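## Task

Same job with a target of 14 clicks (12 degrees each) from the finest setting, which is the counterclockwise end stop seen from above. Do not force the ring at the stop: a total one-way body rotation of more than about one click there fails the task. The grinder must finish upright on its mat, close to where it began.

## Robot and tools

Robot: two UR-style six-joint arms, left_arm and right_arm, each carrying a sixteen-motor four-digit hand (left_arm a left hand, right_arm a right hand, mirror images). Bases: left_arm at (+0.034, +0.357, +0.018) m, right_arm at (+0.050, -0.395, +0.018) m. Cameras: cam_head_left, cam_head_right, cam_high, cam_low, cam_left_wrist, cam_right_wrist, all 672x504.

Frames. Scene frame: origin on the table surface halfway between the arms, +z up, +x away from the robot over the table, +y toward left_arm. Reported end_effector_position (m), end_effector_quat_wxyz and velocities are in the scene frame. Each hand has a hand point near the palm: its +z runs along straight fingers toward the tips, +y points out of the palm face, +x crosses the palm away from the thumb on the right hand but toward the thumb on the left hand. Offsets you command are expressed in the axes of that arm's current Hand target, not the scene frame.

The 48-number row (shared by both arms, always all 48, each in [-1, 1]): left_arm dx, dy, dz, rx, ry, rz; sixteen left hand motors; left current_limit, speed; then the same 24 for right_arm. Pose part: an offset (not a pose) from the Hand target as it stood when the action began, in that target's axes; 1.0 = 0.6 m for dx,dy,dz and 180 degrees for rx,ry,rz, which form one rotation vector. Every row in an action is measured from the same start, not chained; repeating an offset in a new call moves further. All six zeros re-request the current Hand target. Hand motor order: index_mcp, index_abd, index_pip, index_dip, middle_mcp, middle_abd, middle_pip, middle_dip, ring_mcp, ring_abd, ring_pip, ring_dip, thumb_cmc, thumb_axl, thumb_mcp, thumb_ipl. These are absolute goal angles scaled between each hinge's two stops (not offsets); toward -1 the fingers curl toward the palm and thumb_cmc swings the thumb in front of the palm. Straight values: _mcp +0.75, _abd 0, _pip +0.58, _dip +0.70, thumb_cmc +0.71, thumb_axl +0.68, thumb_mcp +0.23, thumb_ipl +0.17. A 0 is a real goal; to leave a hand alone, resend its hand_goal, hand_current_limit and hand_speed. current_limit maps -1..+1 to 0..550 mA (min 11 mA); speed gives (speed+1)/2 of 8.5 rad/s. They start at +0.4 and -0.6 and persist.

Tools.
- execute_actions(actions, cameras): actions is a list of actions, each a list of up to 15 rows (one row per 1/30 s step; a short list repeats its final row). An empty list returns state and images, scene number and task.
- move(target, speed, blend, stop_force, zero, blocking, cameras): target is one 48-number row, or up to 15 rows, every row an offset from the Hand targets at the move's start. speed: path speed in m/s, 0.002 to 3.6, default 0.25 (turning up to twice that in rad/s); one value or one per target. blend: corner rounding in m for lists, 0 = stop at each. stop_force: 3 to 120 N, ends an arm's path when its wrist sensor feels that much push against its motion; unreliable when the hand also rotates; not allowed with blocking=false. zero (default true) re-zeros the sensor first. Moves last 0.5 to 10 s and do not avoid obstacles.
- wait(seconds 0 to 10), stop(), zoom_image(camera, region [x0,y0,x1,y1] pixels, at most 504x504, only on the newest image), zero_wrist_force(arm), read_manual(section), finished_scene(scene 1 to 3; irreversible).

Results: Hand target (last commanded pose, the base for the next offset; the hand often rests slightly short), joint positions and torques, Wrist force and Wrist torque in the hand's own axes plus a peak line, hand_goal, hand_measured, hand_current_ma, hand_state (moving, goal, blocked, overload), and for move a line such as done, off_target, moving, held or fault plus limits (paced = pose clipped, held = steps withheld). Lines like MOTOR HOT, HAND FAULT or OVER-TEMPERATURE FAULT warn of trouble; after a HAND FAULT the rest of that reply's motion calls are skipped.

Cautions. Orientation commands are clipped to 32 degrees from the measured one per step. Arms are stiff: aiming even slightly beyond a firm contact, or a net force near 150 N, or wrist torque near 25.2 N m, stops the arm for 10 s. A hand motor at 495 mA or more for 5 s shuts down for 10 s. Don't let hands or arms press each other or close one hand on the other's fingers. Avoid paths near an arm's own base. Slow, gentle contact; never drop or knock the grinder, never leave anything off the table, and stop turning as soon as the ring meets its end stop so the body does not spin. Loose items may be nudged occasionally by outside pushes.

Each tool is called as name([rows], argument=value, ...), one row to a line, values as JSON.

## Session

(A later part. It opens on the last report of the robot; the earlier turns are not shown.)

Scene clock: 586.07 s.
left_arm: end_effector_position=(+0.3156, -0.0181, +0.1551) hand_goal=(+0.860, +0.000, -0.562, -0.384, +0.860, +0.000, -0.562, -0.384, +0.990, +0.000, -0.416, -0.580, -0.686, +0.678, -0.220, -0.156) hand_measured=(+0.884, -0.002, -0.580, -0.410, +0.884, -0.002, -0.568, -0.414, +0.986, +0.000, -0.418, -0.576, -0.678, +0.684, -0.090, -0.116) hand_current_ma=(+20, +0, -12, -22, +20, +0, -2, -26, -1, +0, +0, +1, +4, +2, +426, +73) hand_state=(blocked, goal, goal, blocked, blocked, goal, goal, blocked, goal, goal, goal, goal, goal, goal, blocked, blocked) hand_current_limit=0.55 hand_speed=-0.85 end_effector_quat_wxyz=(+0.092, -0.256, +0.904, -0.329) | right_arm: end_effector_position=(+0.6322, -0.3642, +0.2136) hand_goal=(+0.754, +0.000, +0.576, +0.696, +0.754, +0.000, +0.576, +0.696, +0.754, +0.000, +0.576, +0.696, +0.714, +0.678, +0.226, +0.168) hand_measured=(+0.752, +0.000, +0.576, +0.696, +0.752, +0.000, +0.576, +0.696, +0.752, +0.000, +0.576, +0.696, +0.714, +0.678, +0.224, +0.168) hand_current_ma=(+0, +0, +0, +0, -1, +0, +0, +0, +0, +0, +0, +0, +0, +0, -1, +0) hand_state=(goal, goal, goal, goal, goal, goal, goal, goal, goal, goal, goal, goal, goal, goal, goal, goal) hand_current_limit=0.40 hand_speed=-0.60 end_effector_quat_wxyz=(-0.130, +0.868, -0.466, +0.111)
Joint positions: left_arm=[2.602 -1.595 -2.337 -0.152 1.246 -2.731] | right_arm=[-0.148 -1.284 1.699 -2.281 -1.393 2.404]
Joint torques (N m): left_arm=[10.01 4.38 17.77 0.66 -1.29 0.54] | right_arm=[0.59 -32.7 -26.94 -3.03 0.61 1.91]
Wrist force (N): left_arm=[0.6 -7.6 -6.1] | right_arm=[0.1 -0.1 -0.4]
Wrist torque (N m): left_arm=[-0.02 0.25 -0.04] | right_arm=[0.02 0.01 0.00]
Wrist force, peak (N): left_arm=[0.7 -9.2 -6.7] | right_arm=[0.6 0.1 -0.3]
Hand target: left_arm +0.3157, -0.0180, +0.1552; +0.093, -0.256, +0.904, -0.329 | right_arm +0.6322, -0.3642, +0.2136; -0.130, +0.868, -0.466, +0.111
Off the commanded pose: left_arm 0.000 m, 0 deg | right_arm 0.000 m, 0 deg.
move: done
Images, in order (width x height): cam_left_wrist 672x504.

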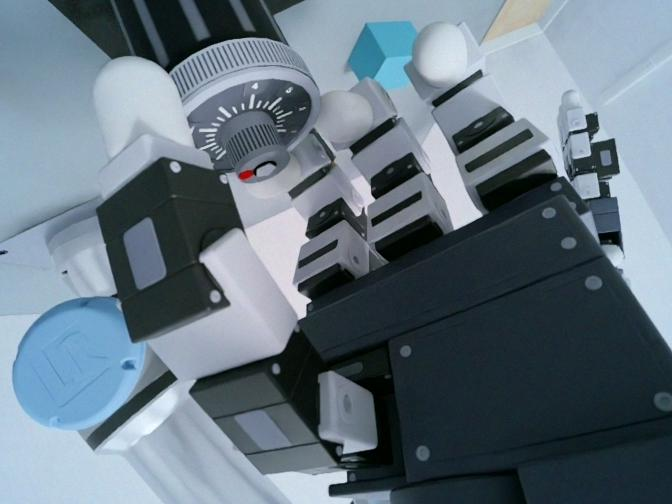

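move(target=[0,0.0004,0.0005,0,-0.0429,-0.0511,0.86,0,-0.562,-0.384,0.86,0,-0.562,-0.384,0.99,0,-0.416,-0.58,-0.686,0.678,-0.22,-0.157,0.55,-0.85,0,0,0,0,0,0,0.754,0,0.576,0.696,0.754,0,0.576,0.696,0.754,0,0.576,0.696,0.714,0.678,0.226,0.168,0.4,-0.6], speed=0.1, cameras=["cam_left_wrist"])

zoom_image(camera="cam_left_wrist", region=[150, 0, 350, 200])

Scene clock: 591.23 s.
left_arm: end_effector_position=(+0.3156, -0.0181, +0.1547) hand_goal=(+0.860, +0.000, -0.562, -0.384, +0.860, +0.000, -0.562, -0.384, +0.990, +0.000, -0.416, -0.580, -0.686, +0.678, -0.220, -0.156) hand_measured=(+0.882, -0.002, -0.582, -0.412, +0.882, -0.002, -0.568, -0.414, +0.986, +0.000, -0.418, -0.576, -0.678, +0.682, -0.090, -0.116) hand_current_ma=(+18, +0, -13, -24, +18, +0, -1, -26, -1, +0, +0, +1, +3, +2, +426, +75) hand_state=(blocked, goal, goal, blocked, blocked, goal, goal, blocked, goal, goal, goal, goal, goal, goal, blocked, blocked) hand_current_limit=0.55 hand_speed=-0.85 end_effector_quat_wxyz=(+0.126, -0.349, +0.873, -0.317) | right_arm: end_effector_position=(+0.6322, -0.3642, +0.2136) hand_goal=(+0.754, +0.000, +0.576, +0.696, +0.754, +0.000, +0.576, +0.696, +0.754, +0.000, +0.576, +0.696, +0.714, +0.678, +0.226, +0.168) hand_measured=(+0.752, +0.000, +0.576, +0.696, +0.752, +0.000, +0.576, +0.696, +0.752, +0.000, +0.576, +0.696, +0.714, +0.678, +0.224, +0.168) hand_current_ma=(+0, +0, +0, +0, -1, +0, +0, +0, +0, +0, +0, +0, +0, +0, -1, +0) hand_state=(goal, goal, goal, goal, goal, goal, goal, goal, goal, goal, goal, goal, goal, goal, goal, goal) hand_current_limit=0.40 hand_speed=-0.60 end_effector_quat_wxyz=(-0.130, +0.868, -0.466, +0.111)
Joint positions: left_arm=[2.563 -1.599 -2.348 -0.086 1.398 -2.934] | right_arm=[-0.148 -1.284 1.699 -2.281 -1.393 2.404]
Joint torques (N m): left_arm=[10.63 4.7 9.7 0.27 -1.29 1.22] | right_arm=[0.86 -32.42 -26.22 -2.96 0.67 2.07]
Wrist force (N): left_arm=[0.8 -8.3 -7.3] | right_arm=[0.1 -0.2 -0.3]
Wrist torque (N m): left_arm=[-0.06 0.22 -0.05] | right_arm=[0.00 -0.01 0.01]
Wrist force, peak (N): left_arm=[0.9 -8.5 -7.1] | right_arm=[0.6 0.1 0.0]
Hand target: left_arm +0.3157, -0.0181, +0.1548; +0.127, -0.350, +0.872, -0.317 | right_arm +0.6322, -0.3642, +0.2136; -0.130, +0.868, -0.466, +0.111
Off the commanded pose: left_arm 0.000 m, 0 deg | right_arm 0.000 m, 0 deg.
move: done
Images, in order (width x height): cam_left_wrist 672x504.

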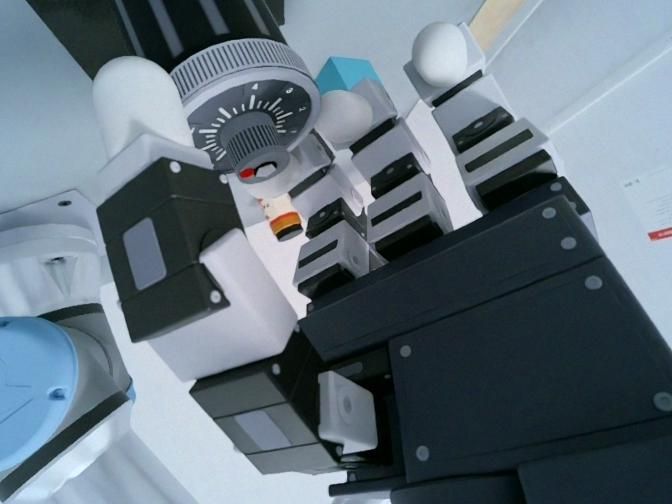

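Scaled by 2.520.

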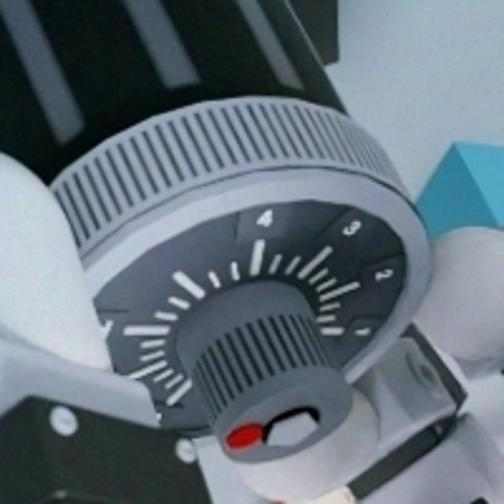

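move(target=[0,0,0,0,-0.0429,-0.0511,0.86,0,-0.562,-0.384,0.86,0,-0.562,-0.384,0.99,0,-0.416,-0.58,-0.686,0.678,-0.22,-0.157,0.55,-0.85,0,0,0,0,0,0,0.754,0,0.576,0.696,0.754,0,0.576,0.696,0.754,0,0.576,0.696,0.714,0.678,0.226,0.168,0.4,-0.6], speed=0.1, cameras=["cam_left_wrist"])

zoom_image(camera="cam_left_wrist", region=[150, 0, 350, 200])

Scene clock: 597.17 s.
left_arm: end_effector_position=(+0.3157, -0.0181, +0.1548) hand_goal=(+0.860, +0.000, -0.562, -0.384, +0.860, +0.000, -0.562, -0.384, +0.990, +0.000, -0.416, -0.580, -0.686, +0.678, -0.220, -0.156) hand_measured=(+0.882, -0.002, -0.582, -0.412, +0.880, -0.002, -0.568, -0.412, +0.986, +0.000, -0.418, -0.576, -0.676, +0.684, -0.090, -0.114) hand_current_ma=(+19, +0, -15, -24, +16, +0, -1, -25, -1, +0, +0, +1, +4, +2, +426, +77) hand_state=(blocked, goal, blocked, blocked, blocked, goal, goal, blocked, goal, goal, goal, goal, goal, goal, blocked, blocked) hand_current_limit=0.55 hand_speed=-0.85 end_effector_quat_wxyz=(+0.159, -0.439, +0.831, -0.302) | right_arm: end_effector_position=(+0.6322, -0.3642, +0.2136) hand_goal=(+0.754, +0.000, +0.576, +0.696, +0.754, +0.000, +0.576, +0.696, +0.754, +0.000, +0.576, +0.696, +0.714, +0.678, +0.226, +0.168) hand_measured=(+0.752, +0.000, +0.576, +0.696, +0.752, +0.000, +0.576, +0.696, +0.752, +0.000, +0.576, +0.696, +0.714, +0.678, +0.224, +0.168) hand_current_ma=(+0, +0, +0, +0, -1, +0, +0, +0, +0, +0, +0, +0, +0, +0, -1, +0) hand_state=(goal, goal, goal, goal, goal, goal, goal, goal, goal, goal, goal, goal, goal, goal, goal, goal) hand_current_limit=0.40 hand_speed=-0.60 end_effector_quat_wxyz=(-0.130, +0.868, -0.466, +0.111)
Joint positions: left_arm=[2.518 -1.603 -2.35 -0.063 1.561 -3.131] | right_arm=[-0.148 -1.284 1.699 -2.281 -1.393 2.404]
Joint torques (N m): left_arm=[11.7 4.69 23.2 0.5 -1.44 1.66] | right_arm=[0.85 -32.46 -26.45 -3.01 0.58 2.01]
Wrist force (N): left_arm=[0.8 -7.0 -5.6] | right_arm=[0.0 0.3 -0.2]
Wrist torque (N m): left_arm=[-0.03 0.22 -0.06] | right_arm=[0.05 0.02 0.00]
Wrist force, peak (N): left_arm=[1.0 -8.6 -7.4] | right_arm=[0.6 0.1 -0.1]
Hand target: left_arm +0.3157, -0.0181, +0.1548; +0.159, -0.439, +0.831, -0.302 | right_arm +0.6322, -0.3642, +0.2136; -0.130, +0.868, -0.466, +0.111
Off the commanded pose: left_arm 0.000 m, 0 deg | right_arm 0.000 m, 0 deg.
move: done
Images, in order (width x height): cam_left_wrist 672x504.

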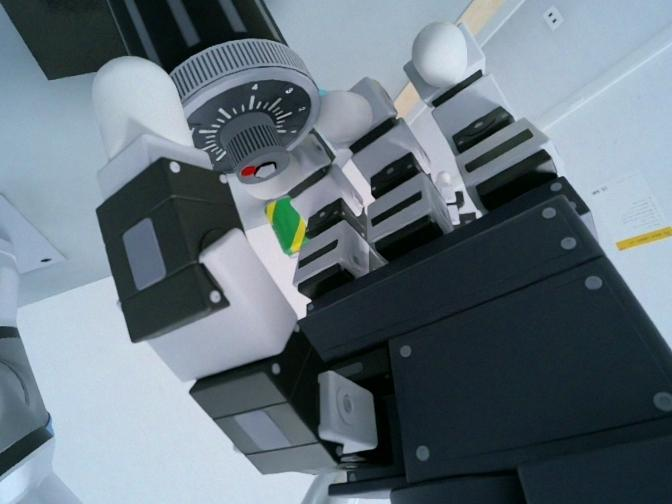

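Scaled by 2.520.

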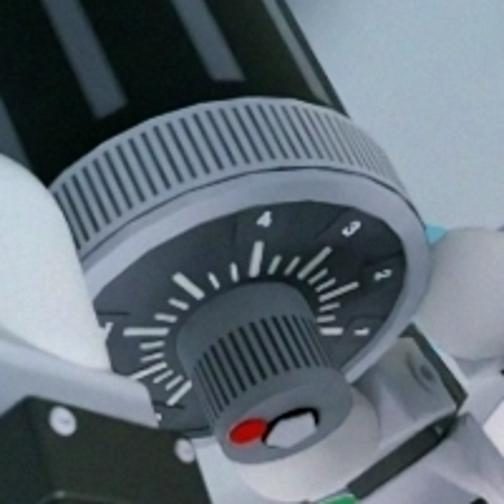

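move(target=[0,0.0004,0.0005,0,-0.0429,-0.0511,0.86,0,-0.562,-0.384,0.86,0,-0.562,-0.384,0.99,0,-0.416,-0.58,-0.686,0.678,-0.22,-0.157,0.55,-0.85,0,0,0,0,0,0,0.754,0,0.576,0.696,0.754,0,0.576,0.696,0.754,0,0.576,0.696,0.714,0.678,0.226,0.168,0.4,-0.6], speed=0.1, cameras=["cam_left_wrist"])

zoom_image(camera="cam_left_wrist", region=[150, 0, 350, 200])

Scene clock: 602.80 s.
left_arm: end_effector_position=(+0.3157, -0.0181, +0.1544) hand_goal=(+0.860, +0.000, -0.562, -0.384, +0.860, +0.000, -0.562, -0.384, +0.990, +0.000, -0.416, -0.580, -0.686, +0.678, -0.220, -0.156) hand_measured=(+0.882, -0.004, -0.584, -0.412, +0.880, -0.002, -0.568, -0.412, +0.986, +0.000, -0.418, -0.576, -0.676, +0.684, -0.090, -0.114) hand_current_ma=(+17, +0, -16, -24, +15, +0, -2, -25, -1, +0, +0, +1, +4, +2, +426, +80) hand_state=(blocked, goal, blocked, blocked, goal, goal, goal, blocked, goal, goal, goal, goal, goal, goal, blocked, blocked) hand_current_limit=0.55 hand_speed=-0.85 end_effector_quat_wxyz=(+0.190, -0.523, +0.781, -0.284) | right_arm: end_effector_position=(+0.6322, -0.3642, +0.2136) hand_goal=(+0.754, +0.000, +0.576, +0.696, +0.754, +0.000, +0.576, +0.696, +0.754, +0.000, +0.576, +0.696, +0.714, +0.678, +0.226, +0.168) hand_measured=(+0.752, +0.000, +0.576, +0.696, +0.752, +0.000, +0.576, +0.696, +0.752, +0.000, +0.576, +0.696, +0.714, +0.678, +0.224, +0.168) hand_current_ma=(+0, +0, +0, +0, -1, +0, +0, +0, +0, +0, +0, +0, +0, +0, -1, +0) hand_state=(goal, goal, goal, goal, goal, goal, goal, goal, goal, goal, goal, goal, goal, goal, goal, goal) hand_current_limit=0.40 hand_speed=-0.60 end_effector_quat_wxyz=(-0.130, +0.868, -0.466, +0.111)
Joint positions: left_arm=[2.469 -1.607 -2.342 -0.081 1.726 -3.331] | right_arm=[-0.148 -1.284 1.699 -2.281 -1.393 2.404]
Joint torques (N m): left_arm=[10.77 5.04 15.85 2.94 -1.19 1.24] | right_arm=[1.09 -31.91 -27.08 -3 0.67 2.04]
Wrist force (N): left_arm=[1.2 -7.6 -6.9] | right_arm=[-0.2 0.0 -0.1]
Wrist torque (N m): left_arm=[-0.04 0.19 -0.03] | right_arm=[0.00 0.02 -0.01]
Wrist force, peak (N): left_arm=[1.0 -8.2 -7.0] | right_arm=[-0.3 0.5 -0.4]
Hand target: left_arm +0.3157, -0.0181, +0.1544; +0.190, -0.523, +0.781, -0.284 | right_arm +0.6322, -0.3642, +0.2136; -0.130, +0.868, -0.466, +0.111
Off the commanded pose: left_arm 0.000 m, 0 deg | right_arm 0.000 m, 0 deg.
move: done
Images, in order (width x height): cam_left_wrist 672x504.

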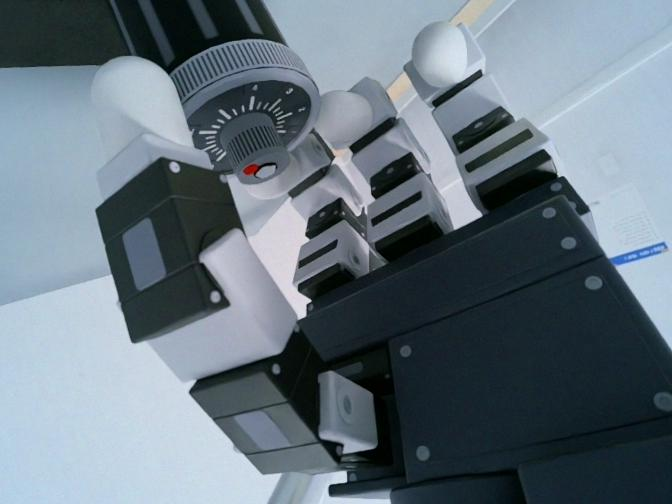

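Scaled by 2.520.

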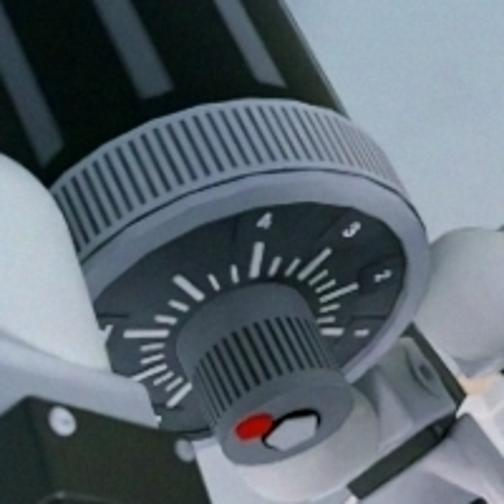

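move(target=[0,0,0,0,-0.0429,-0.0511,0.86,0,-0.562,-0.384,0.86,0,-0.562,-0.384,0.99,0,-0.416,-0.58,-0.686,0.678,-0.22,-0.157,0.55,-0.85,0,0,0,0,0,0,0.754,0,0.576,0.696,0.754,0,0.576,0.696,0.754,0,0.576,0.696,0.714,0.678,0.226,0.168,0.4,-0.6], speed=0.1, cameras=["cam_left_wrist"])

zoom_image(camera="cam_left_wrist", region=[150, 0, 350, 200])

Scene clock: 610.20 s.
left_arm: end_effector_position=(+0.3157, -0.0181, +0.1544) hand_goal=(+0.860, +0.000, -0.562, -0.384, +0.860, +0.000, -0.562, -0.384, +0.990, +0.000, -0.416, -0.580, -0.686, +0.678, -0.220, -0.156) hand_measured=(+0.882, -0.004, -0.584, -0.412, +0.880, -0.002, -0.568, -0.412, +0.986, +0.000, -0.418, -0.576, -0.676, +0.684, -0.090, -0.114) hand_current_ma=(+17, +0, -16, -24, +14, +0, -2, -23, -1, +0, +0, +1, +4, +2, +426, +81) hand_state=(blocked, goal, blocked, blocked, goal, goal, goal, blocked, goal, goal, goal, goal, goal, goal, blocked, blocked) hand_current_limit=0.55 hand_speed=-0.85 end_effector_quat_wxyz=(+0.219, -0.602, +0.722, -0.262) | right_arm: end_effector_position=(+0.6322, -0.3642, +0.2136) hand_goal=(+0.754, +0.000, +0.576, +0.696, +0.754, +0.000, +0.576, +0.696, +0.754, +0.000, +0.576, +0.696, +0.714, +0.678, +0.226, +0.168) hand_measured=(+0.752, +0.000, +0.576, +0.696, +0.752, +0.000, +0.576, +0.696, +0.752, +0.000, +0.576, +0.696, +0.714, +0.678, +0.224, +0.168) hand_current_ma=(+0, +0, +0, +0, -1, +0, +0, +0, +0, +0, +0, +0, +0, +0, -1, +0) hand_state=(goal, goal, goal, goal, goal, goal, goal, goal, goal, goal, goal, goal, goal, goal, goal, goal) hand_current_limit=0.40 hand_speed=-0.60 end_effector_quat_wxyz=(-0.130, +0.868, -0.466, +0.111)
Joint positions: left_arm=[2.421 -1.61 -2.325 -0.145 1.885 -3.54] | right_arm=[-0.148 -1.284 1.699 -2.281 -1.393 2.404]
Joint torques (N m): left_arm=[10.53 4.83 9.07 3.2 -0.84 0.54] | right_arm=[0.39 -32.26 -26.6 -2.99 0.64 2]
Wrist force (N): left_arm=[1.2 -6.5 -5.5] | right_arm=[0.2 0.1 -0.1]
Wrist torque (N m): left_arm=[-0.07 0.20 0.01] | right_arm=[0.02 -0.03 0.02]
Wrist force, peak (N): left_arm=[1.1 -8.3 -7.1] | right_arm=[-0.4 0.3 -0.5]
Hand target: left_arm +0.3157, -0.0181, +0.1544; +0.219, -0.602, +0.722, -0.262 | right_arm +0.6322, -0.3642, +0.2136; -0.130, +0.868, -0.466, +0.111
Off the commanded pose: left_arm 0.000 m, 0 deg | right_arm 0.000 m, 0 deg.
move: done
Images, in order (width x height): cam_left_wrist 672x504.

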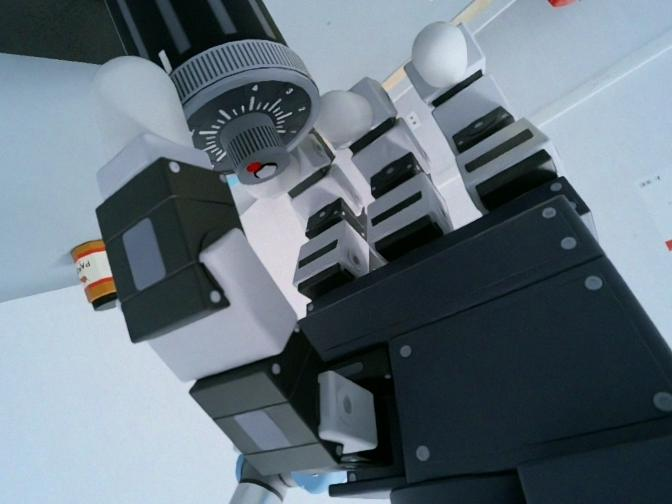

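Scaled by 2.520.

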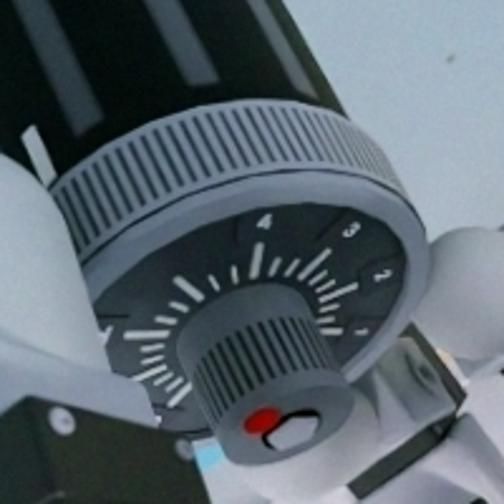

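move(target=[0,0.0004,0.0005,0,-0.0429,-0.0511,0.86,0,-0.562,-0.384,0.86,0,-0.562,-0.384,0.99,0,-0.416,-0.58,-0.686,0.678,-0.22,-0.157,0.55,-0.85,0,0,0,0,0,0,0.754,0,0.576,0.696,0.754,0,0.576,0.696,0.754,0,0.576,0.696,0.714,0.678,0.226,0.168,0.4,-0.6], speed=0.1, cameras=["cam_left_wrist"])

zoom_image(camera="cam_left_wrist", region=[150, 0, 350, 200])

Scene clock: 617.73 s.
left_arm: end_effector_position=(+0.3157, -0.0182, +0.1541) hand_goal=(+0.860, +0.000, -0.562, -0.384, +0.860, +0.000, -0.562, -0.384, +0.990, +0.000, -0.416, -0.580, -0.686, +0.678, -0.220, -0.156) hand_measured=(+0.880, -0.004, -0.584, -0.412, +0.878, -0.002, -0.568, -0.412, +0.986, +0.000, -0.418, -0.576, -0.676, +0.684, -0.090, -0.112) hand_current_ma=(+15, +0, -16, -24, +12, +0, -2, -25, -1, +0, +0, +1, +4, +2, +426, +84) hand_state=(goal, goal, blocked, blocked, goal, goal, goal, blocked, goal, goal, goal, goal, goal, goal, blocked, blocked) hand_current_limit=0.55 hand_speed=-0.85 end_effector_quat_wxyz=(-0.245, +0.674, -0.655, +0.238) | right_arm: end_effector_position=(+0.6322, -0.3642, +0.2136) hand_goal=(+0.754, +0.000, +0.576, +0.696, +0.754, +0.000, +0.576, +0.696, +0.754, +0.000, +0.576, +0.696, +0.714, +0.678, +0.226, +0.168) hand_measured=(+0.752, +0.000, +0.576, +0.696, +0.752, +0.000, +0.576, +0.696, +0.752, +0.000, +0.576, +0.696, +0.714, +0.678, +0.224, +0.168) hand_current_ma=(+0, +0, +0, +0, -1, +0, +0, +0, +0, +0, +0, +0, +0, +0, -1, +0) hand_state=(goal, goal, goal, goal, goal, goal, goal, goal, goal, goal, goal, goal, goal, goal, goal, goal) hand_current_limit=0.40 hand_speed=-0.60 end_effector_quat_wxyz=(-0.130, +0.868, -0.466, +0.111)
Joint positions: left_arm=[2.376 -1.612 -2.298 -0.255 2.027 -3.768] | right_arm=[-0.148 -1.284 1.699 -2.281 -1.393 2.404]
Joint torques (N m): left_arm=[11.46 3.72 3.81 2.72 -0.83 0.33] | right_arm=[0.6 -32.76 -26.95 -3.06 0.68 2.03]
Wrist force (N): left_arm=[0.9 -6.7 -6.2] | right_arm=[0.2 0.2 -0.3]
Wrist torque (N m): left_arm=[-0.09 0.22 -0.04] | right_arm=[0.05 -0.02 0.02]
Wrist force, peak (N): left_arm=[1.2 -7.8 -7.6] | right_arm=[0.0 0.4 -0.6]
Hand target: left_arm +0.3157, -0.0181, +0.1540; -0.245, +0.674, -0.655, +0.238 | right_arm +0.6322, -0.3642, +0.2136; -0.130, +0.868, -0.466, +0.111
Off the commanded pose: left_arm 0.000 m, 0 deg | right_arm 0.000 m, 0 deg.
move: done
Images, in order (width x height): cam_left_wrist 672x504.

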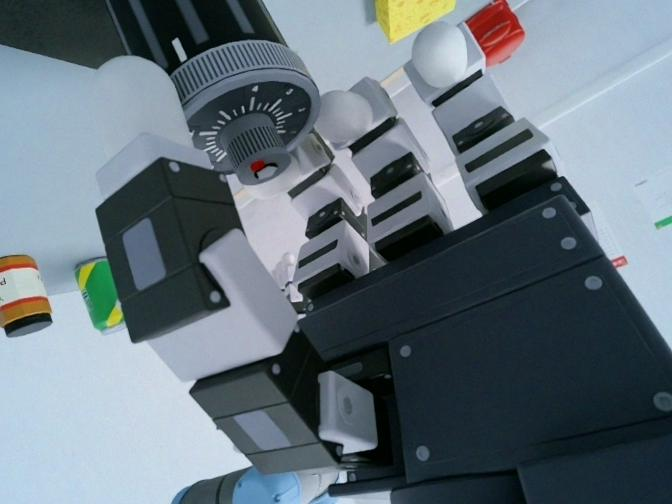

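Scaled by 2.520.

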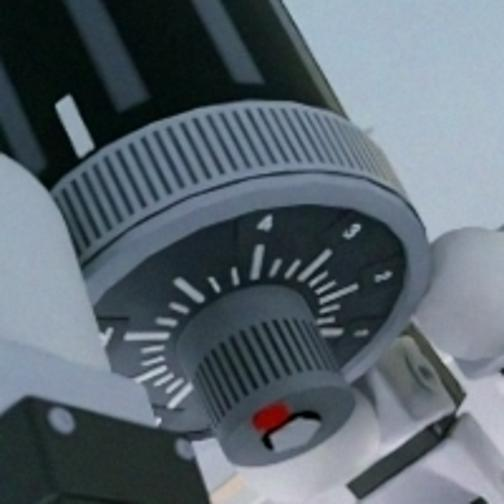

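move(target=[0,0.0003,0.0004,0,-0.0429,-0.0511,0.86,0,-0.562,-0.384,0.86,0,-0.562,-0.384,0.99,0,-0.416,-0.58,-0.686,0.678,-0.22,-0.157,0.55,-0.85,0,0,0,0,0,0,0.754,0,0.576,0.696,0.754,0,0.576,0.696,0.754,0,0.576,0.696,0.714,0.678,0.226,0.168,0.4,-0.6], speed=0.1, cameras=["cam_left_wrist"])

zoom_image(camera="cam_left_wrist", region=[150, 0, 350, 200])

Scene clock: 622.83 s.
left_arm: end_effector_position=(+0.3158, -0.0182, +0.1538) hand_goal=(+0.860, +0.000, -0.562, -0.384, +0.860, +0.000, -0.562, -0.384, +0.990, +0.000, -0.416, -0.580, -0.686, +0.678, -0.220, -0.156) hand_measured=(+0.878, -0.004, -0.586, -0.412, +0.878, -0.002, -0.570, -0.414, +0.986, +0.000, -0.418, -0.576, -0.678, +0.682, -0.090, -0.112) hand_current_ma=(+14, +0, -18, -24, +12, +0, -3, -27, -1, +0, +0, +1, +4, +2, +426, +86) hand_state=(goal, goal, blocked, blocked, goal, goal, goal, blocked, goal, goal, goal, goal, goal, goal, blocked, blocked) hand_current_limit=0.55 hand_speed=-0.85 end_effector_quat_wxyz=(-0.269, +0.739, -0.581, +0.211) | right_arm: end_effector_position=(+0.6322, -0.3642, +0.2136) hand_goal=(+0.754, +0.000, +0.576, +0.696, +0.754, +0.000, +0.576, +0.696, +0.754, +0.000, +0.576, +0.696, +0.714, +0.678, +0.226, +0.168) hand_measured=(+0.752, +0.000, +0.576, +0.696, +0.752, +0.000, +0.576, +0.696, +0.752, +0.000, +0.576, +0.696, +0.714, +0.678, +0.224, +0.168) hand_current_ma=(+0, +0, +0, +0, -1, +0, +0, +0, +0, +0, +0, +0, +0, +0, -1, +0) hand_state=(goal, goal, goal, goal, goal, goal, goal, goal, goal, goal, goal, goal, goal, goal, goal, goal) hand_current_limit=0.40 hand_speed=-0.60 end_effector_quat_wxyz=(-0.130, +0.868, -0.466, +0.111)
Joint positions: left_arm=[2.339 -1.611 -2.262 -0.417 2.143 -4.019] | right_arm=[-0.148 -1.284 1.699 -2.281 -1.393 2.404]
Joint torques (N m): left_arm=[9.61 27.26 3.69 2.41 -1.04 0.22] | right_arm=[0.67 -32.34 -27.3 -2.96 0.68 1.95]
Wrist force (N): left_arm=[0.9 -6.2 -5.7] | right_arm=[0.3 0.3 -0.1]
Wrist torque (N m): left_arm=[-0.09 0.20 -0.05] | right_arm=[0.04 -0.04 0.04]
Wrist force, peak (N): left_arm=[1.2 -8.4 -8.6] | right_arm=[0.5 -0.1 -0.4]
Hand target: left_arm +0.3158, -0.0181, +0.1537; -0.269, +0.739, -0.581, +0.211 | right_arm +0.6322, -0.3642, +0.2136; -0.130, +0.868, -0.466, +0.111
Off the commanded pose: left_arm 0.000 m, 0 deg | right_arm 0.000 m, 0 deg.
move: done
Images, in order (width x height): cam_left_wrist 672x504.

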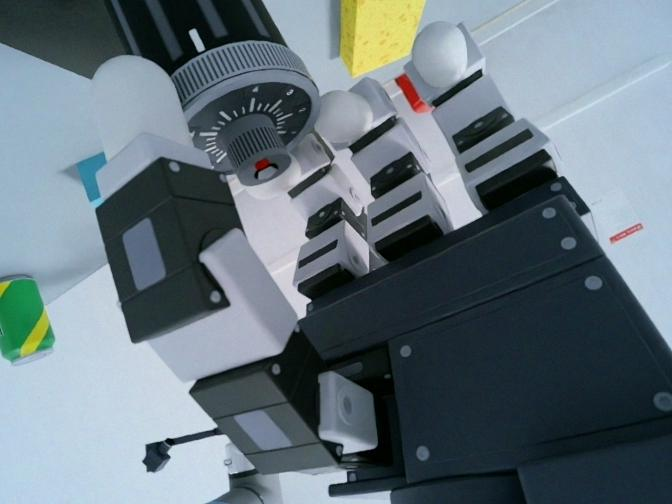

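Scaled by 2.520.

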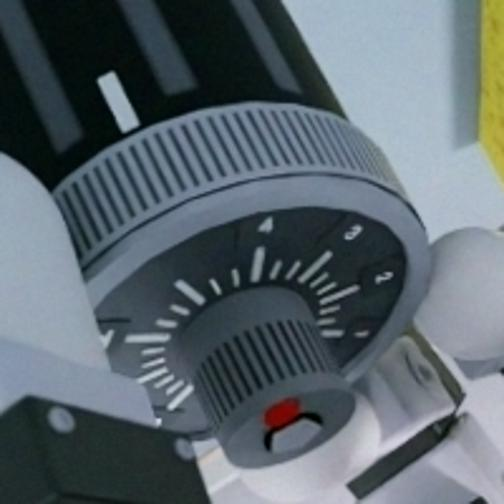

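move(target=[0,0.0007,0.0008,0,-0.0429,-0.0511,0.86,0,-0.562,-0.384,0.86,0,-0.562,-0.384,0.99,0,-0.416,-0.58,-0.686,0.678,-0.22,-0.157,0.55,-0.85,0,0,0,0,0,0,0.754,0,0.576,0.696,0.754,0,0.576,0.696,0.754,0,0.576,0.696,0.714,0.678,0.226,0.168,0.4,-0.6], speed=0.1, cameras=["cam_left_wrist"])

zoom_image(camera="cam_left_wrist", region=[150, 0, 350, 200])

Scene clock: 627.80 s.
left_arm: end_effector_position=(+0.3157, -0.0182, +0.1532) hand_goal=(+0.860, +0.000, -0.562, -0.384, +0.860, +0.000, -0.562, -0.384, +0.990, +0.000, -0.416, -0.580, -0.686, +0.678, -0.220, -0.156) hand_measured=(+0.876, -0.004, -0.588, -0.412, +0.876, -0.002, -0.572, -0.416, +0.986, +0.000, -0.418, -0.576, -0.678, +0.682, -0.088, -0.112) hand_current_ma=(+10, -1, -21, -26, +10, +0, -5, -30, -1, +0, +0, +1, +3, +1, +426, +87) hand_state=(goal, goal, blocked, blocked, goal, goal, goal, blocked, goal, goal, goal, goal, goal, goal, blocked, blocked) hand_current_limit=0.55 hand_speed=-0.85 end_effector_quat_wxyz=(-0.289, +0.796, -0.500, +0.182) | right_arm: end_effector_position=(+0.6322, -0.3642, +0.2136) hand_goal=(+0.754, +0.000, +0.576, +0.696, +0.754, +0.000, +0.576, +0.696, +0.754, +0.000, +0.576, +0.696, +0.714, +0.678, +0.226, +0.168) hand_measured=(+0.752, +0.000, +0.576, +0.696, +0.752, +0.000, +0.576, +0.696, +0.752, +0.000, +0.576, +0.696, +0.714, +0.678, +0.224, +0.168) hand_current_ma=(+0, +0, +0, +0, -1, +0, +0, +0, +0, +0, +0, +0, +0, +0, -1, +0) hand_state=(goal, goal, goal, goal, goal, goal, goal, goal, goal, goal, goal, goal, goal, goal, goal, goal) hand_current_limit=0.40 hand_speed=-0.60 end_effector_quat_wxyz=(-0.130, +0.868, -0.466, +0.111)
Joint positions: left_arm=[2.31 -1.61 -2.215 -0.623 2.224 -4.293] | right_arm=[-0.148 -1.284 1.699 -2.281 -1.393 2.404]
Joint torques (N m): left_arm=[8.97 3.72 3.61 2.02 -1.22 0.16] | right_arm=[0.85 -32.38 -27.37 -2.98 0.68 2.09]
Wrist force (N): left_arm=[0.8 -6.7 -6.6] | right_arm=[-0.1 0.1 0.1]
Wrist torque (N m): left_arm=[-0.05 0.19 -0.03] | right_arm=[0.00 0.02 -0.01]
Wrist force, peak (N): left_arm=[0.9 -8.7 -8.7] | right_arm=[0.2 0.1 -0.5]
Hand target: left_arm +0.3157, -0.0181, +0.1531; -0.289, +0.796, -0.500, +0.181 | right_arm +0.6322, -0.3642, +0.2136; -0.130, +0.868, -0.466, +0.111
Off the commanded pose: left_arm 0.000 m, 0 deg | right_arm 0.000 m, 0 deg.
move: done
Images, in order (width x height): cam_left_wrist 672x504.

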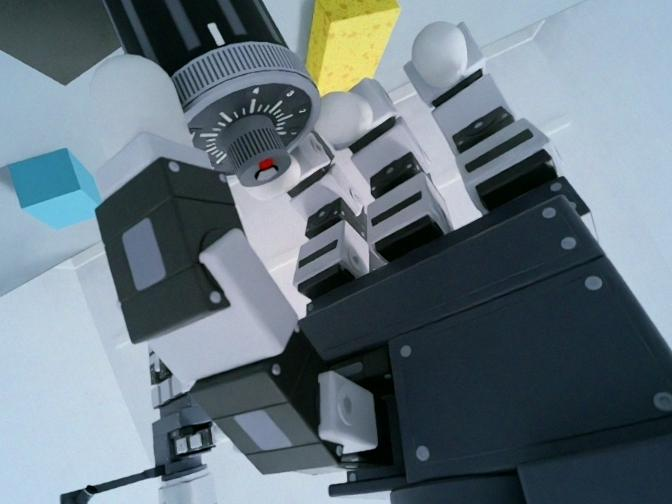

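Scaled by 2.520.

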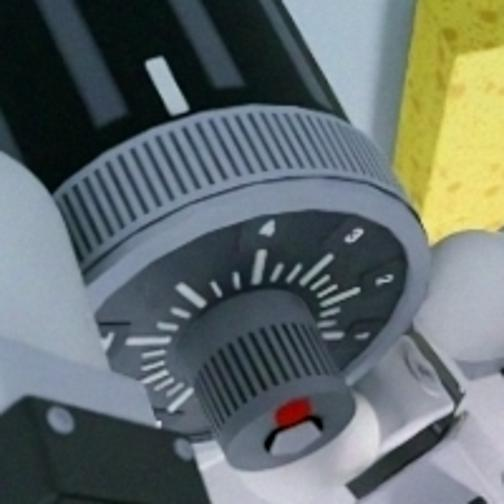

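move(target=[0,0.0003,0.0004,0,-0.0429,-0.0511,0.86,0,-0.562,-0.384,0.86,0,-0.562,-0.384,0.99,0,-0.416,-0.58,-0.686,0.678,-0.22,-0.157,0.55,-0.85,0,0,0,0,0,0,0.754,0,0.576,0.696,0.754,0,0.576,0.696,0.754,0,0.576,0.696,0.714,0.678,0.226,0.168,0.4,-0.6], speed=0.1, cameras=["cam_left_wrist"])

zoom_image(camera="cam_left_wrist", region=[150, 0, 350, 200])

Scene clock: 633.57 s.
left_arm: end_effector_position=(+0.3158, -0.0181, +0.1528) hand_goal=(+0.860, +0.000, -0.562, -0.384, +0.860, +0.000, -0.562, -0.384, +0.990, +0.000, -0.416, -0.580, -0.686, +0.678, -0.220, -0.156) hand_measured=(+0.874, -0.004, -0.590, -0.412, +0.876, +0.000, -0.574, -0.418, +0.986, +0.000, -0.418, -0.576, -0.680, +0.682, -0.088, -0.110) hand_current_ma=(+8, -1, -25, -26, +10, +0, -6, -33, -1, +0, +0, +1, +2, +1, +426, +89) hand_state=(goal, goal, blocked, blocked, goal, goal, goal, blocked, goal, goal, goal, goal, goal, goal, blocked, blocked) hand_current_limit=0.55 hand_speed=-0.85 end_effector_quat_wxyz=(-0.307, +0.844, -0.414, +0.150) | right_arm: end_effector_position=(+0.6322, -0.3642, +0.2136) hand_goal=(+0.754, +0.000, +0.576, +0.696, +0.754, +0.000, +0.576, +0.696, +0.754, +0.000, +0.576, +0.696, +0.714, +0.678, +0.226, +0.168) hand_measured=(+0.752, +0.000, +0.576, +0.696, +0.752, +0.000, +0.576, +0.696, +0.752, +0.000, +0.576, +0.696, +0.714, +0.678, +0.224, +0.168) hand_current_ma=(+0, +0, +0, +0, -1, +0, +0, +0, +0, +0, +0, +0, +0, +0, -1, +0) hand_state=(goal, goal, goal, goal, goal, goal, goal, goal, goal, goal, goal, goal, goal, goal, goal, goal) hand_current_limit=0.40 hand_speed=-0.60 end_effector_quat_wxyz=(-0.130, +0.868, -0.466, +0.111)
Joint positions: left_arm=[2.291 -1.615 -2.154 -0.861 2.264 -4.582] | right_arm=[-0.148 -1.284 1.699 -2.281 -1.393 2.404]
Joint torques (N m): left_arm=[0.19 9.04 3.32 1.61 -0.62 0.06] | right_arm=[0.88 -32.3 -27.94 -3.02 0.6 1.97]
Wrist force (N): left_arm=[0.6 -7.1 -7.7] | right_arm=[0.0 0.0 -0.4]
Wrist torque (N m): left_arm=[-0.09 0.19 -0.06] | right_arm=[0.03 0.02 0.00]
Wrist force, peak (N): left_arm=[0.7 -9.0 -9.4] | right_arm=[0.1 0.3 -0.6]
Hand target: left_arm +0.3158, -0.0181, +0.1528; -0.307, +0.844, -0.414, +0.150 | right_arm +0.6322, -0.3642, +0.2136; -0.130, +0.868, -0.466, +0.111
Off the commanded pose: left_arm 0.000 m, 0 deg | right_arm 0.000 m, 0 deg.
move: done
Images, in order (width x height): cam_left_wrist 672x504.

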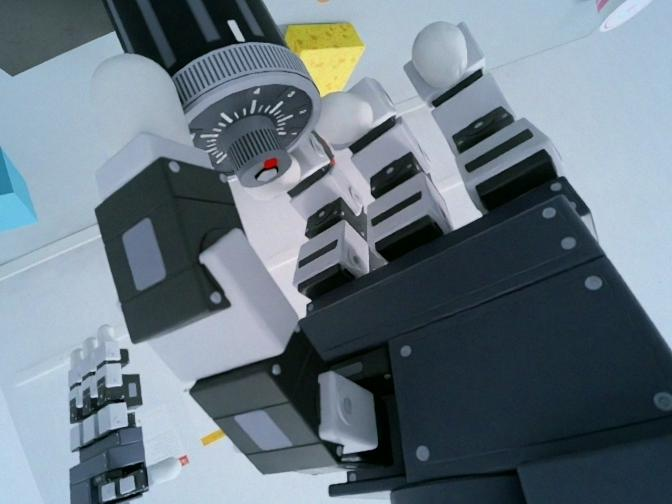

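Scaled by 2.520.

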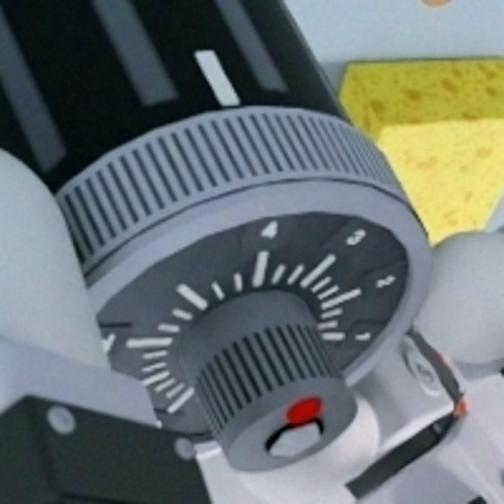

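move(target=[0,0.0003,0.0004,0,-0.0429,-0.0511,0.86,0,-0.562,-0.384,0.86,0,-0.562,-0.384,0.99,0,-0.416,-0.58,-0.686,0.678,-0.22,-0.157,0.55,-0.85,0,0,0,0,0,0,0.754,0,0.576,0.696,0.754,0,0.576,0.696,0.754,0,0.576,0.696,0.714,0.678,0.226,0.168,0.4,-0.6], speed=0.1, cameras=["cam_left_wrist"])

zoom_image(camera="cam_left_wrist", region=[150, 0, 350, 200])

Scene clock: 640.10 s.
left_arm: end_effector_position=(+0.3158, -0.0181, +0.1525) hand_goal=(+0.860, +0.000, -0.562, -0.384, +0.860, +0.000, -0.562, -0.384, +0.990, +0.000, -0.416, -0.580, -0.686, +0.678, -0.220, -0.156) hand_measured=(+0.872, -0.004, -0.590, -0.412, +0.874, +0.000, -0.576, -0.418, +0.986, +0.000, -0.418, -0.576, -0.680, +0.680, -0.088, -0.110) hand_current_ma=(+6, -1, -25, -26, +9, +0, -7, -35, -1, +0, +0, +1, +2, +0, +426, +92) hand_state=(goal, goal, blocked, blocked, goal, goal, goal, blocked, goal, goal, goal, goal, goal, goal, blocked, blocked) hand_current_limit=0.55 hand_speed=-0.85 end_effector_quat_wxyz=(-0.321, +0.882, -0.324, +0.117) | right_arm: end_effector_position=(+0.6322, -0.3642, +0.2136) hand_goal=(+0.754, +0.000, +0.576, +0.696, +0.754, +0.000, +0.576, +0.696, +0.754, +0.000, +0.576, +0.696, +0.714, +0.678, +0.226, +0.168) hand_measured=(+0.752, +0.000, +0.576, +0.696, +0.752, +0.000, +0.576, +0.696, +0.752, +0.000, +0.576, +0.696, +0.714, +0.678, +0.224, +0.168) hand_current_ma=(+0, +0, +0, +0, -1, +0, +0, +0, +0, +0, +0, +0, +0, +0, -1, +0) hand_state=(goal, goal, goal, goal, goal, goal, goal, goal, goal, goal, goal, goal, goal, goal, goal, goal) hand_current_limit=0.40 hand_speed=-0.60 end_effector_quat_wxyz=(-0.130, +0.868, -0.466, +0.111)
Joint positions: left_arm=[2.281 -1.63 -2.083 -1.101 2.262 -4.868] | right_arm=[-0.148 -1.284 1.699 -2.281 -1.393 2.404]
Joint torques (N m): left_arm=[-7.43 19.17 3.54 1.43 2.5 0.2] | right_arm=[1.31 -31.94 -27.93 -2.91 0.65 1.9]
Wrist force (N): left_arm=[0.7 -7.7 -8.7] | right_arm=[-0.2 0.2 -0.2]
Wrist torque (N m): left_arm=[-0.06 0.18 -0.03] | right_arm=[0.03 0.03 -0.01]
Wrist force, peak (N): left_arm=[0.8 -8.8 -9.9] | right_arm=[0.0 0.4 -0.4]
Hand target: left_arm +0.3158, -0.0180, +0.1525; -0.321, +0.882, -0.324, +0.117 | right_arm +0.6322, -0.3642, +0.2136; -0.130, +0.868, -0.466, +0.111
Off the commanded pose: left_arm 0.000 m, 0 deg | right_arm 0.000 m, 0 deg.
move: done
Images, in order (width x height): cam_left_wrist 672x504.

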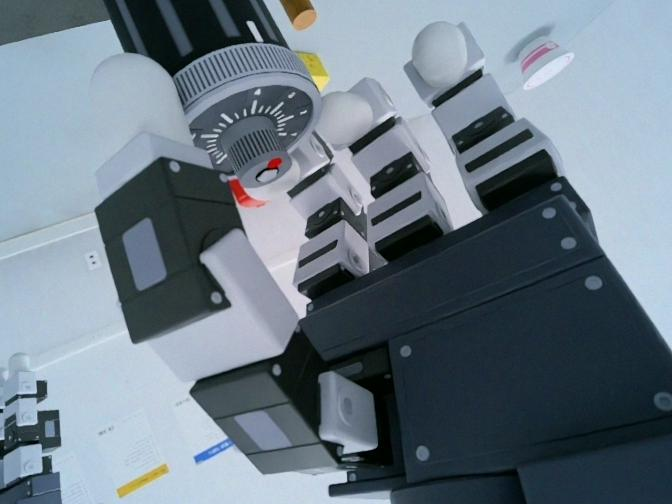

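Scaled by 2.520.

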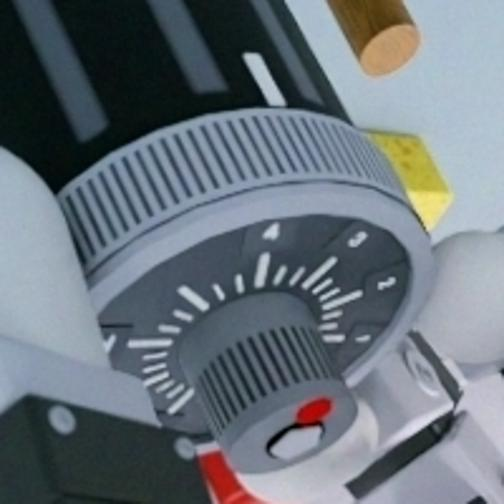

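move(target=[0,0,0,0,-0.0429,-0.0511,0.85,0,-0.562,-0.384,0.85,0,-0.562,-0.384,0.99,0,-0.416,-0.58,-0.686,0.678,-0.22,-0.157,0.55,-0.85,0,0,0,0,0,0,0.754,0,0.576,0.696,0.754,0,0.576,0.696,0.754,0,0.576,0.696,0.714,0.678,0.226,0.168,0.4,-0.6], speed=0.1, cameras=["cam_left_wrist"])

zoom_image(camera="cam_left_wrist", region=[150, 0, 350, 200])

Scene clock: 645.77 s.
left_arm: end_effector_position=(+0.3158, -0.0181, +0.1524) hand_goal=(+0.850, +0.000, -0.562, -0.384, +0.850, +0.000, -0.562, -0.384, +0.990, +0.000, -0.416, -0.580, -0.686, +0.678, -0.220, -0.156) hand_measured=(+0.864, -0.004, -0.590, -0.412, +0.868, +0.000, -0.576, -0.418, +0.986, +0.000, -0.418, -0.576, -0.680, +0.680, -0.086, -0.108) hand_current_ma=(+9, -1, -24, -26, +13, +0, -7, -35, -1, +0, +0, +1, +1, +0, +426, +98) hand_state=(goal, goal, blocked, blocked, goal, goal, goal, blocked, goal, goal, goal, goal, goal, goal, blocked, blocked) hand_current_limit=0.55 hand_speed=-0.85 end_effector_quat_wxyz=(-0.332, +0.911, -0.230, +0.083) | right_arm: end_effector_position=(+0.6322, -0.3642, +0.2136) hand_goal=(+0.754, +0.000, +0.576, +0.696, +0.754, +0.000, +0.576, +0.696, +0.754, +0.000, +0.576, +0.696, +0.714, +0.678, +0.226, +0.168) hand_measured=(+0.752, +0.000, +0.576, +0.696, +0.752, +0.000, +0.576, +0.696, +0.752, +0.000, +0.576, +0.696, +0.714, +0.678, +0.224, +0.168) hand_current_ma=(+0, +0, +0, +0, -1, +0, +0, +0, +0, +0, +0, +0, +0, +0, -1, +0) hand_state=(goal, goal, goal, goal, goal, goal, goal, goal, goal, goal, goal, goal, goal, goal, goal, goal) hand_current_limit=0.40 hand_speed=-0.60 end_effector_quat_wxyz=(-0.130, +0.868, -0.466, +0.111)
Joint positions: left_arm=[2.279 -1.656 -2.006 -1.318 2.223 -5.134] | right_arm=[-0.148 -1.284 1.699 -2.281 -1.393 2.404]
Joint torques (N m): left_arm=[11.19 30.16 4.81 1.65 2.57 0.24] | right_arm=[1.1 -32.22 -27.56 -3 0.63 1.99]
Wrist force (N): left_arm=[0.4 -7.0 -7.8] | right_arm=[-0.1 0.0 -0.3]
Wrist torque (N m): left_arm=[-0.04 0.13 -0.03] | right_arm=[0.03 0.02 0.00]
Wrist force, peak (N): left_arm=[0.6 -8.5 -9.3] | right_arm=[0.3 0.6 -0.5]
Hand target: left_arm +0.3158, -0.0180, +0.1525; -0.332, +0.911, -0.230, +0.083 | right_arm +0.6322, -0.3642, +0.2136; -0.130, +0.868, -0.466, +0.111
Off the commanded pose: left_arm 0.000 m, 0 deg | right_arm 0.000 m, 0 deg.
move: done
Images, in order (width x height): cam_left_wrist 672x504.

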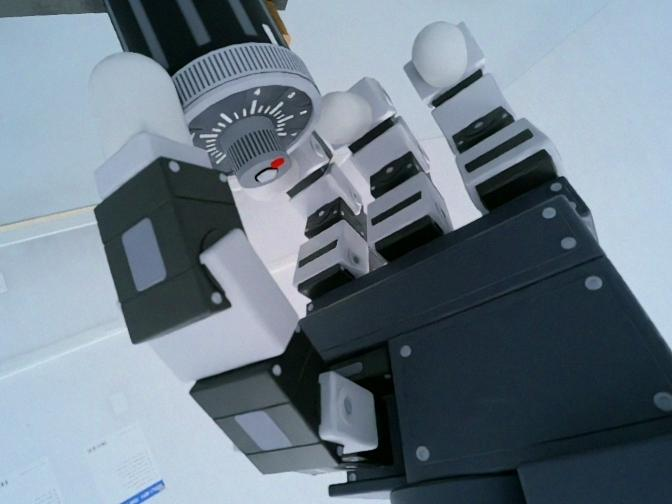

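Scaled by 2.520.

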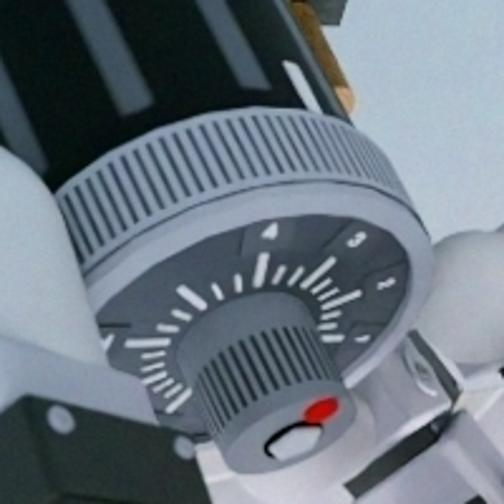

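move(target=[0,0.0003,0.0004,0,-0.0429,-0.0511,0.85,0,-0.562,-0.384,0.85,0,-0.562,-0.384,0.99,0,-0.416,-0.58,-0.686,0.678,-0.22,-0.157,0.55,-0.85,0,0,0,0,0,0,0.754,0,0.576,0.696,0.754,0,0.576,0.696,0.754,0,0.576,0.696,0.714,0.678,0.226,0.168,0.4,-0.6], speed=0.1, cameras=["cam_left_wrist"])

zoom_image(camera="cam_left_wrist", region=[150, 0, 350, 200])

Scene clock: 650.70 s.
left_arm: end_effector_position=(+0.3158, -0.0180, +0.1521) hand_goal=(+0.850, +0.000, -0.562, -0.384, +0.850, +0.000, -0.562, -0.384, +0.990, +0.000, -0.416, -0.580, -0.686, +0.678, -0.220, -0.156) hand_measured=(+0.854, -0.006, -0.594, -0.412, +0.878, +0.000, -0.578, -0.424, +0.986, +0.000, -0.418, -0.576, -0.694, +0.672, -0.086, -0.104) hand_current_ma=(+1, -2, -31, -26, +25, +0, -9, -45, -1, +0, +0, +1, -3, -3, +426, +112) hand_state=(goal, goal, blocked, blocked, blocked, goal, goal, blocked, goal, goal, goal, goal, goal, goal, blocked, blocked) hand_current_limit=0.55 hand_speed=-0.85 end_effector_quat_wxyz=(-0.339, +0.930, -0.133, +0.048) | right_arm: end_effector_position=(+0.6322, -0.3642, +0.2136) hand_goal=(+0.754, +0.000, +0.576, +0.696, +0.754, +0.000, +0.576, +0.696, +0.754, +0.000, +0.576, +0.696, +0.714, +0.678, +0.226, +0.168) hand_measured=(+0.752, +0.000, +0.576, +0.696, +0.752, +0.000, +0.576, +0.696, +0.752, +0.000, +0.576, +0.696, +0.714, +0.678, +0.224, +0.168) hand_current_ma=(+0, +0, +0, +0, -1, +0, +0, +0, +0, +0, +0, +0, +0, +0, -1, +0) hand_state=(goal, goal, goal, goal, goal, goal, goal, goal, goal, goal, goal, goal, goal, goal, goal, goal) hand_current_limit=0.40 hand_speed=-0.60 end_effector_quat_wxyz=(-0.130, +0.868, -0.466, +0.111)
Joint positions: left_arm=[2.285 -1.688 -1.933 -1.496 2.156 -5.37] | right_arm=[-0.148 -1.284 1.699 -2.281 -1.393 2.404]
Joint torques (N m): left_arm=[-2.8 36.95 5.45 2.03 2.04 0.43] | right_arm=[1.08 -32.02 -27.63 -2.96 0.66 1.97]
Wrist force (N): left_arm=[1.1 -7.4 -4.9] | right_arm=[-0.2 0.1 -0.3]
Wrist torque (N m): left_arm=[0.07 0.25 0.05] | right_arm=[0.04 0.04 -0.02]
Wrist force, peak (N): left_arm=[0.3 -7.3 -8.1] | right_arm=[0.5 0.4 -0.3]
Hand target: left_arm +0.3158, -0.0180, +0.1522; -0.339, +0.930, -0.133, +0.048 | right_arm +0.6322, -0.3642, +0.2136; -0.130, +0.868, -0.466, +0.111
Off the commanded pose: left_arm 0.000 m, 0 deg | right_arm 0.000 m, 0 deg.
move: done
Images, in order (width x height): cam_left_wrist 672x504.

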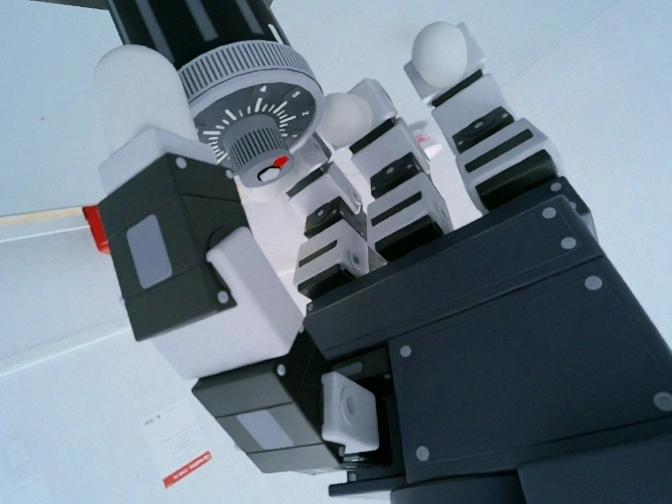

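Scaled by 2.520.

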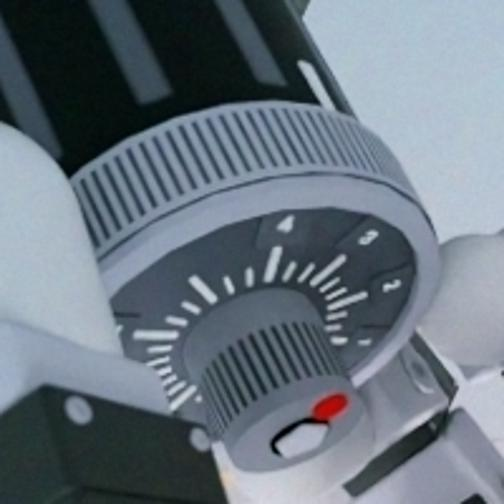

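move(target=[0,0.0003,0.0004,0,0.1286,0.1532,0.85,0,-0.562,-0.384,0.85,0,-0.562,-0.384,0.99,0,-0.416,-0.58,-0.686,0.678,-0.22,-0.157,0.55,-0.85,0,0,0,0,0,0,0.754,0,0.576,0.696,0.754,0,0.576,0.696,0.754,0,0.576,0.696,0.714,0.678,0.226,0.168,0.4,-0.6], speed=0.1, cameras=["cam_left_wrist"])

zoom_image(camera="cam_left_wrist", region=[150, 0, 350, 200])

Scene clock: 666.80 s.
left_arm: end_effector_position=(+0.3157, -0.0179, +0.1518) hand_goal=(+0.850, +0.000, -0.562, -0.384, +0.850, +0.000, -0.562, -0.384, +0.990, +0.000, -0.416, -0.580, -0.686, +0.678, -0.220, -0.156) hand_measured=(+0.872, -0.006, -0.596, -0.424, +0.854, +0.004, -0.580, -0.418, +0.986, +0.000, -0.418, -0.576, -0.664, +0.692, -0.086, -0.104) hand_current_ma=(+18, -1, -35, -43, +1, +1, -11, -34, -1, +0, +0, +1, +16, +10, +426, +112) hand_state=(blocked, goal, blocked, blocked, goal, goal, goal, blocked, goal, goal, goal, goal, blocked, goal, blocked, blocked) hand_current_limit=0.55 hand_speed=-0.85 end_effector_quat_wxyz=(-0.307, +0.844, -0.414, +0.150) | right_arm: end_effector_position=(+0.6322, -0.3642, +0.2136) hand_goal=(+0.754, +0.000, +0.576, +0.696, +0.754, +0.000, +0.576, +0.696, +0.754, +0.000, +0.576, +0.696, +0.714, +0.678, +0.226, +0.168) hand_measured=(+0.752, +0.000, +0.576, +0.696, +0.752, +0.000, +0.576, +0.696, +0.752, +0.000, +0.576, +0.696, +0.714, +0.678, +0.224, +0.168) hand_current_ma=(+0, +0, +0, +0, -1, +0, +0, +0, +0, +0, +0, +0, +0, +0, -1, +0) hand_state=(goal, goal, goal, goal, goal, goal, goal, goal, goal, goal, goal, goal, goal, goal, goal, goal) hand_current_limit=0.40 hand_speed=-0.60 end_effector_quat_wxyz=(-0.130, +0.868, -0.466, +0.111)
Joint positions: left_arm=[2.291 -1.616 -2.156 -0.859 2.264 -4.583] | right_arm=[-0.148 -1.284 1.699 -2.281 -1.393 2.404]
Joint torques (N m): left_arm=[2.01 25.76 23.93 0.84 0.45 0.49] | right_arm=[0.53 -32.03 -27.5 -2.91 0.61 2.02]
Wrist force (N): left_arm=[0.5 -8.3 -7.2] | right_arm=[0.1 0.0 0.0]
Wrist torque (N m): left_arm=[0.00 0.13 0.02] | right_arm=[0.00 -0.01 0.01]
Wrist force, peak (N): left_arm=[0.4 -9.2 -7.8] | right_arm=[0.0 -0.1 -0.7]
Hand target: left_arm +0.3158, -0.0180, +0.1519; -0.307, +0.844, -0.414, +0.150 | right_arm +0.6322, -0.3642, +0.2136; -0.130, +0.868, -0.466, +0.111
Off the commanded pose: left_arm 0.000 m, 0 deg | right_arm 0.000 m, 0 deg.
move: done
Images, in order (width x height): cam_left_wrist 672x504.

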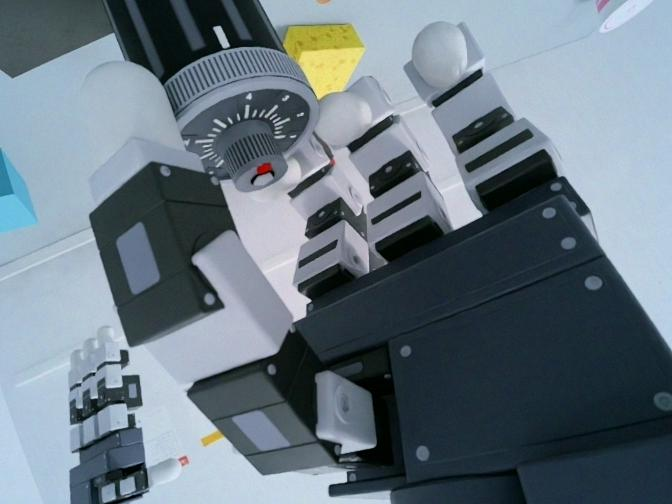

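Scaled by 2.520.

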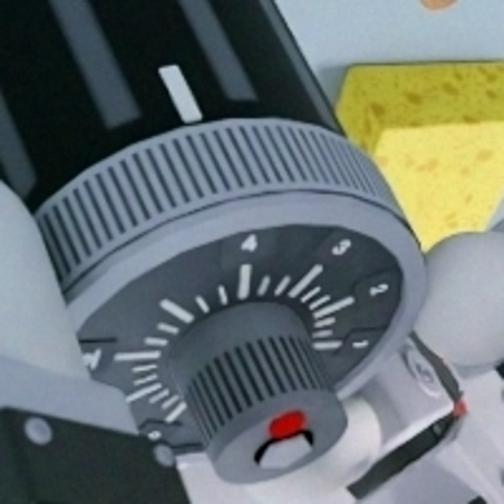

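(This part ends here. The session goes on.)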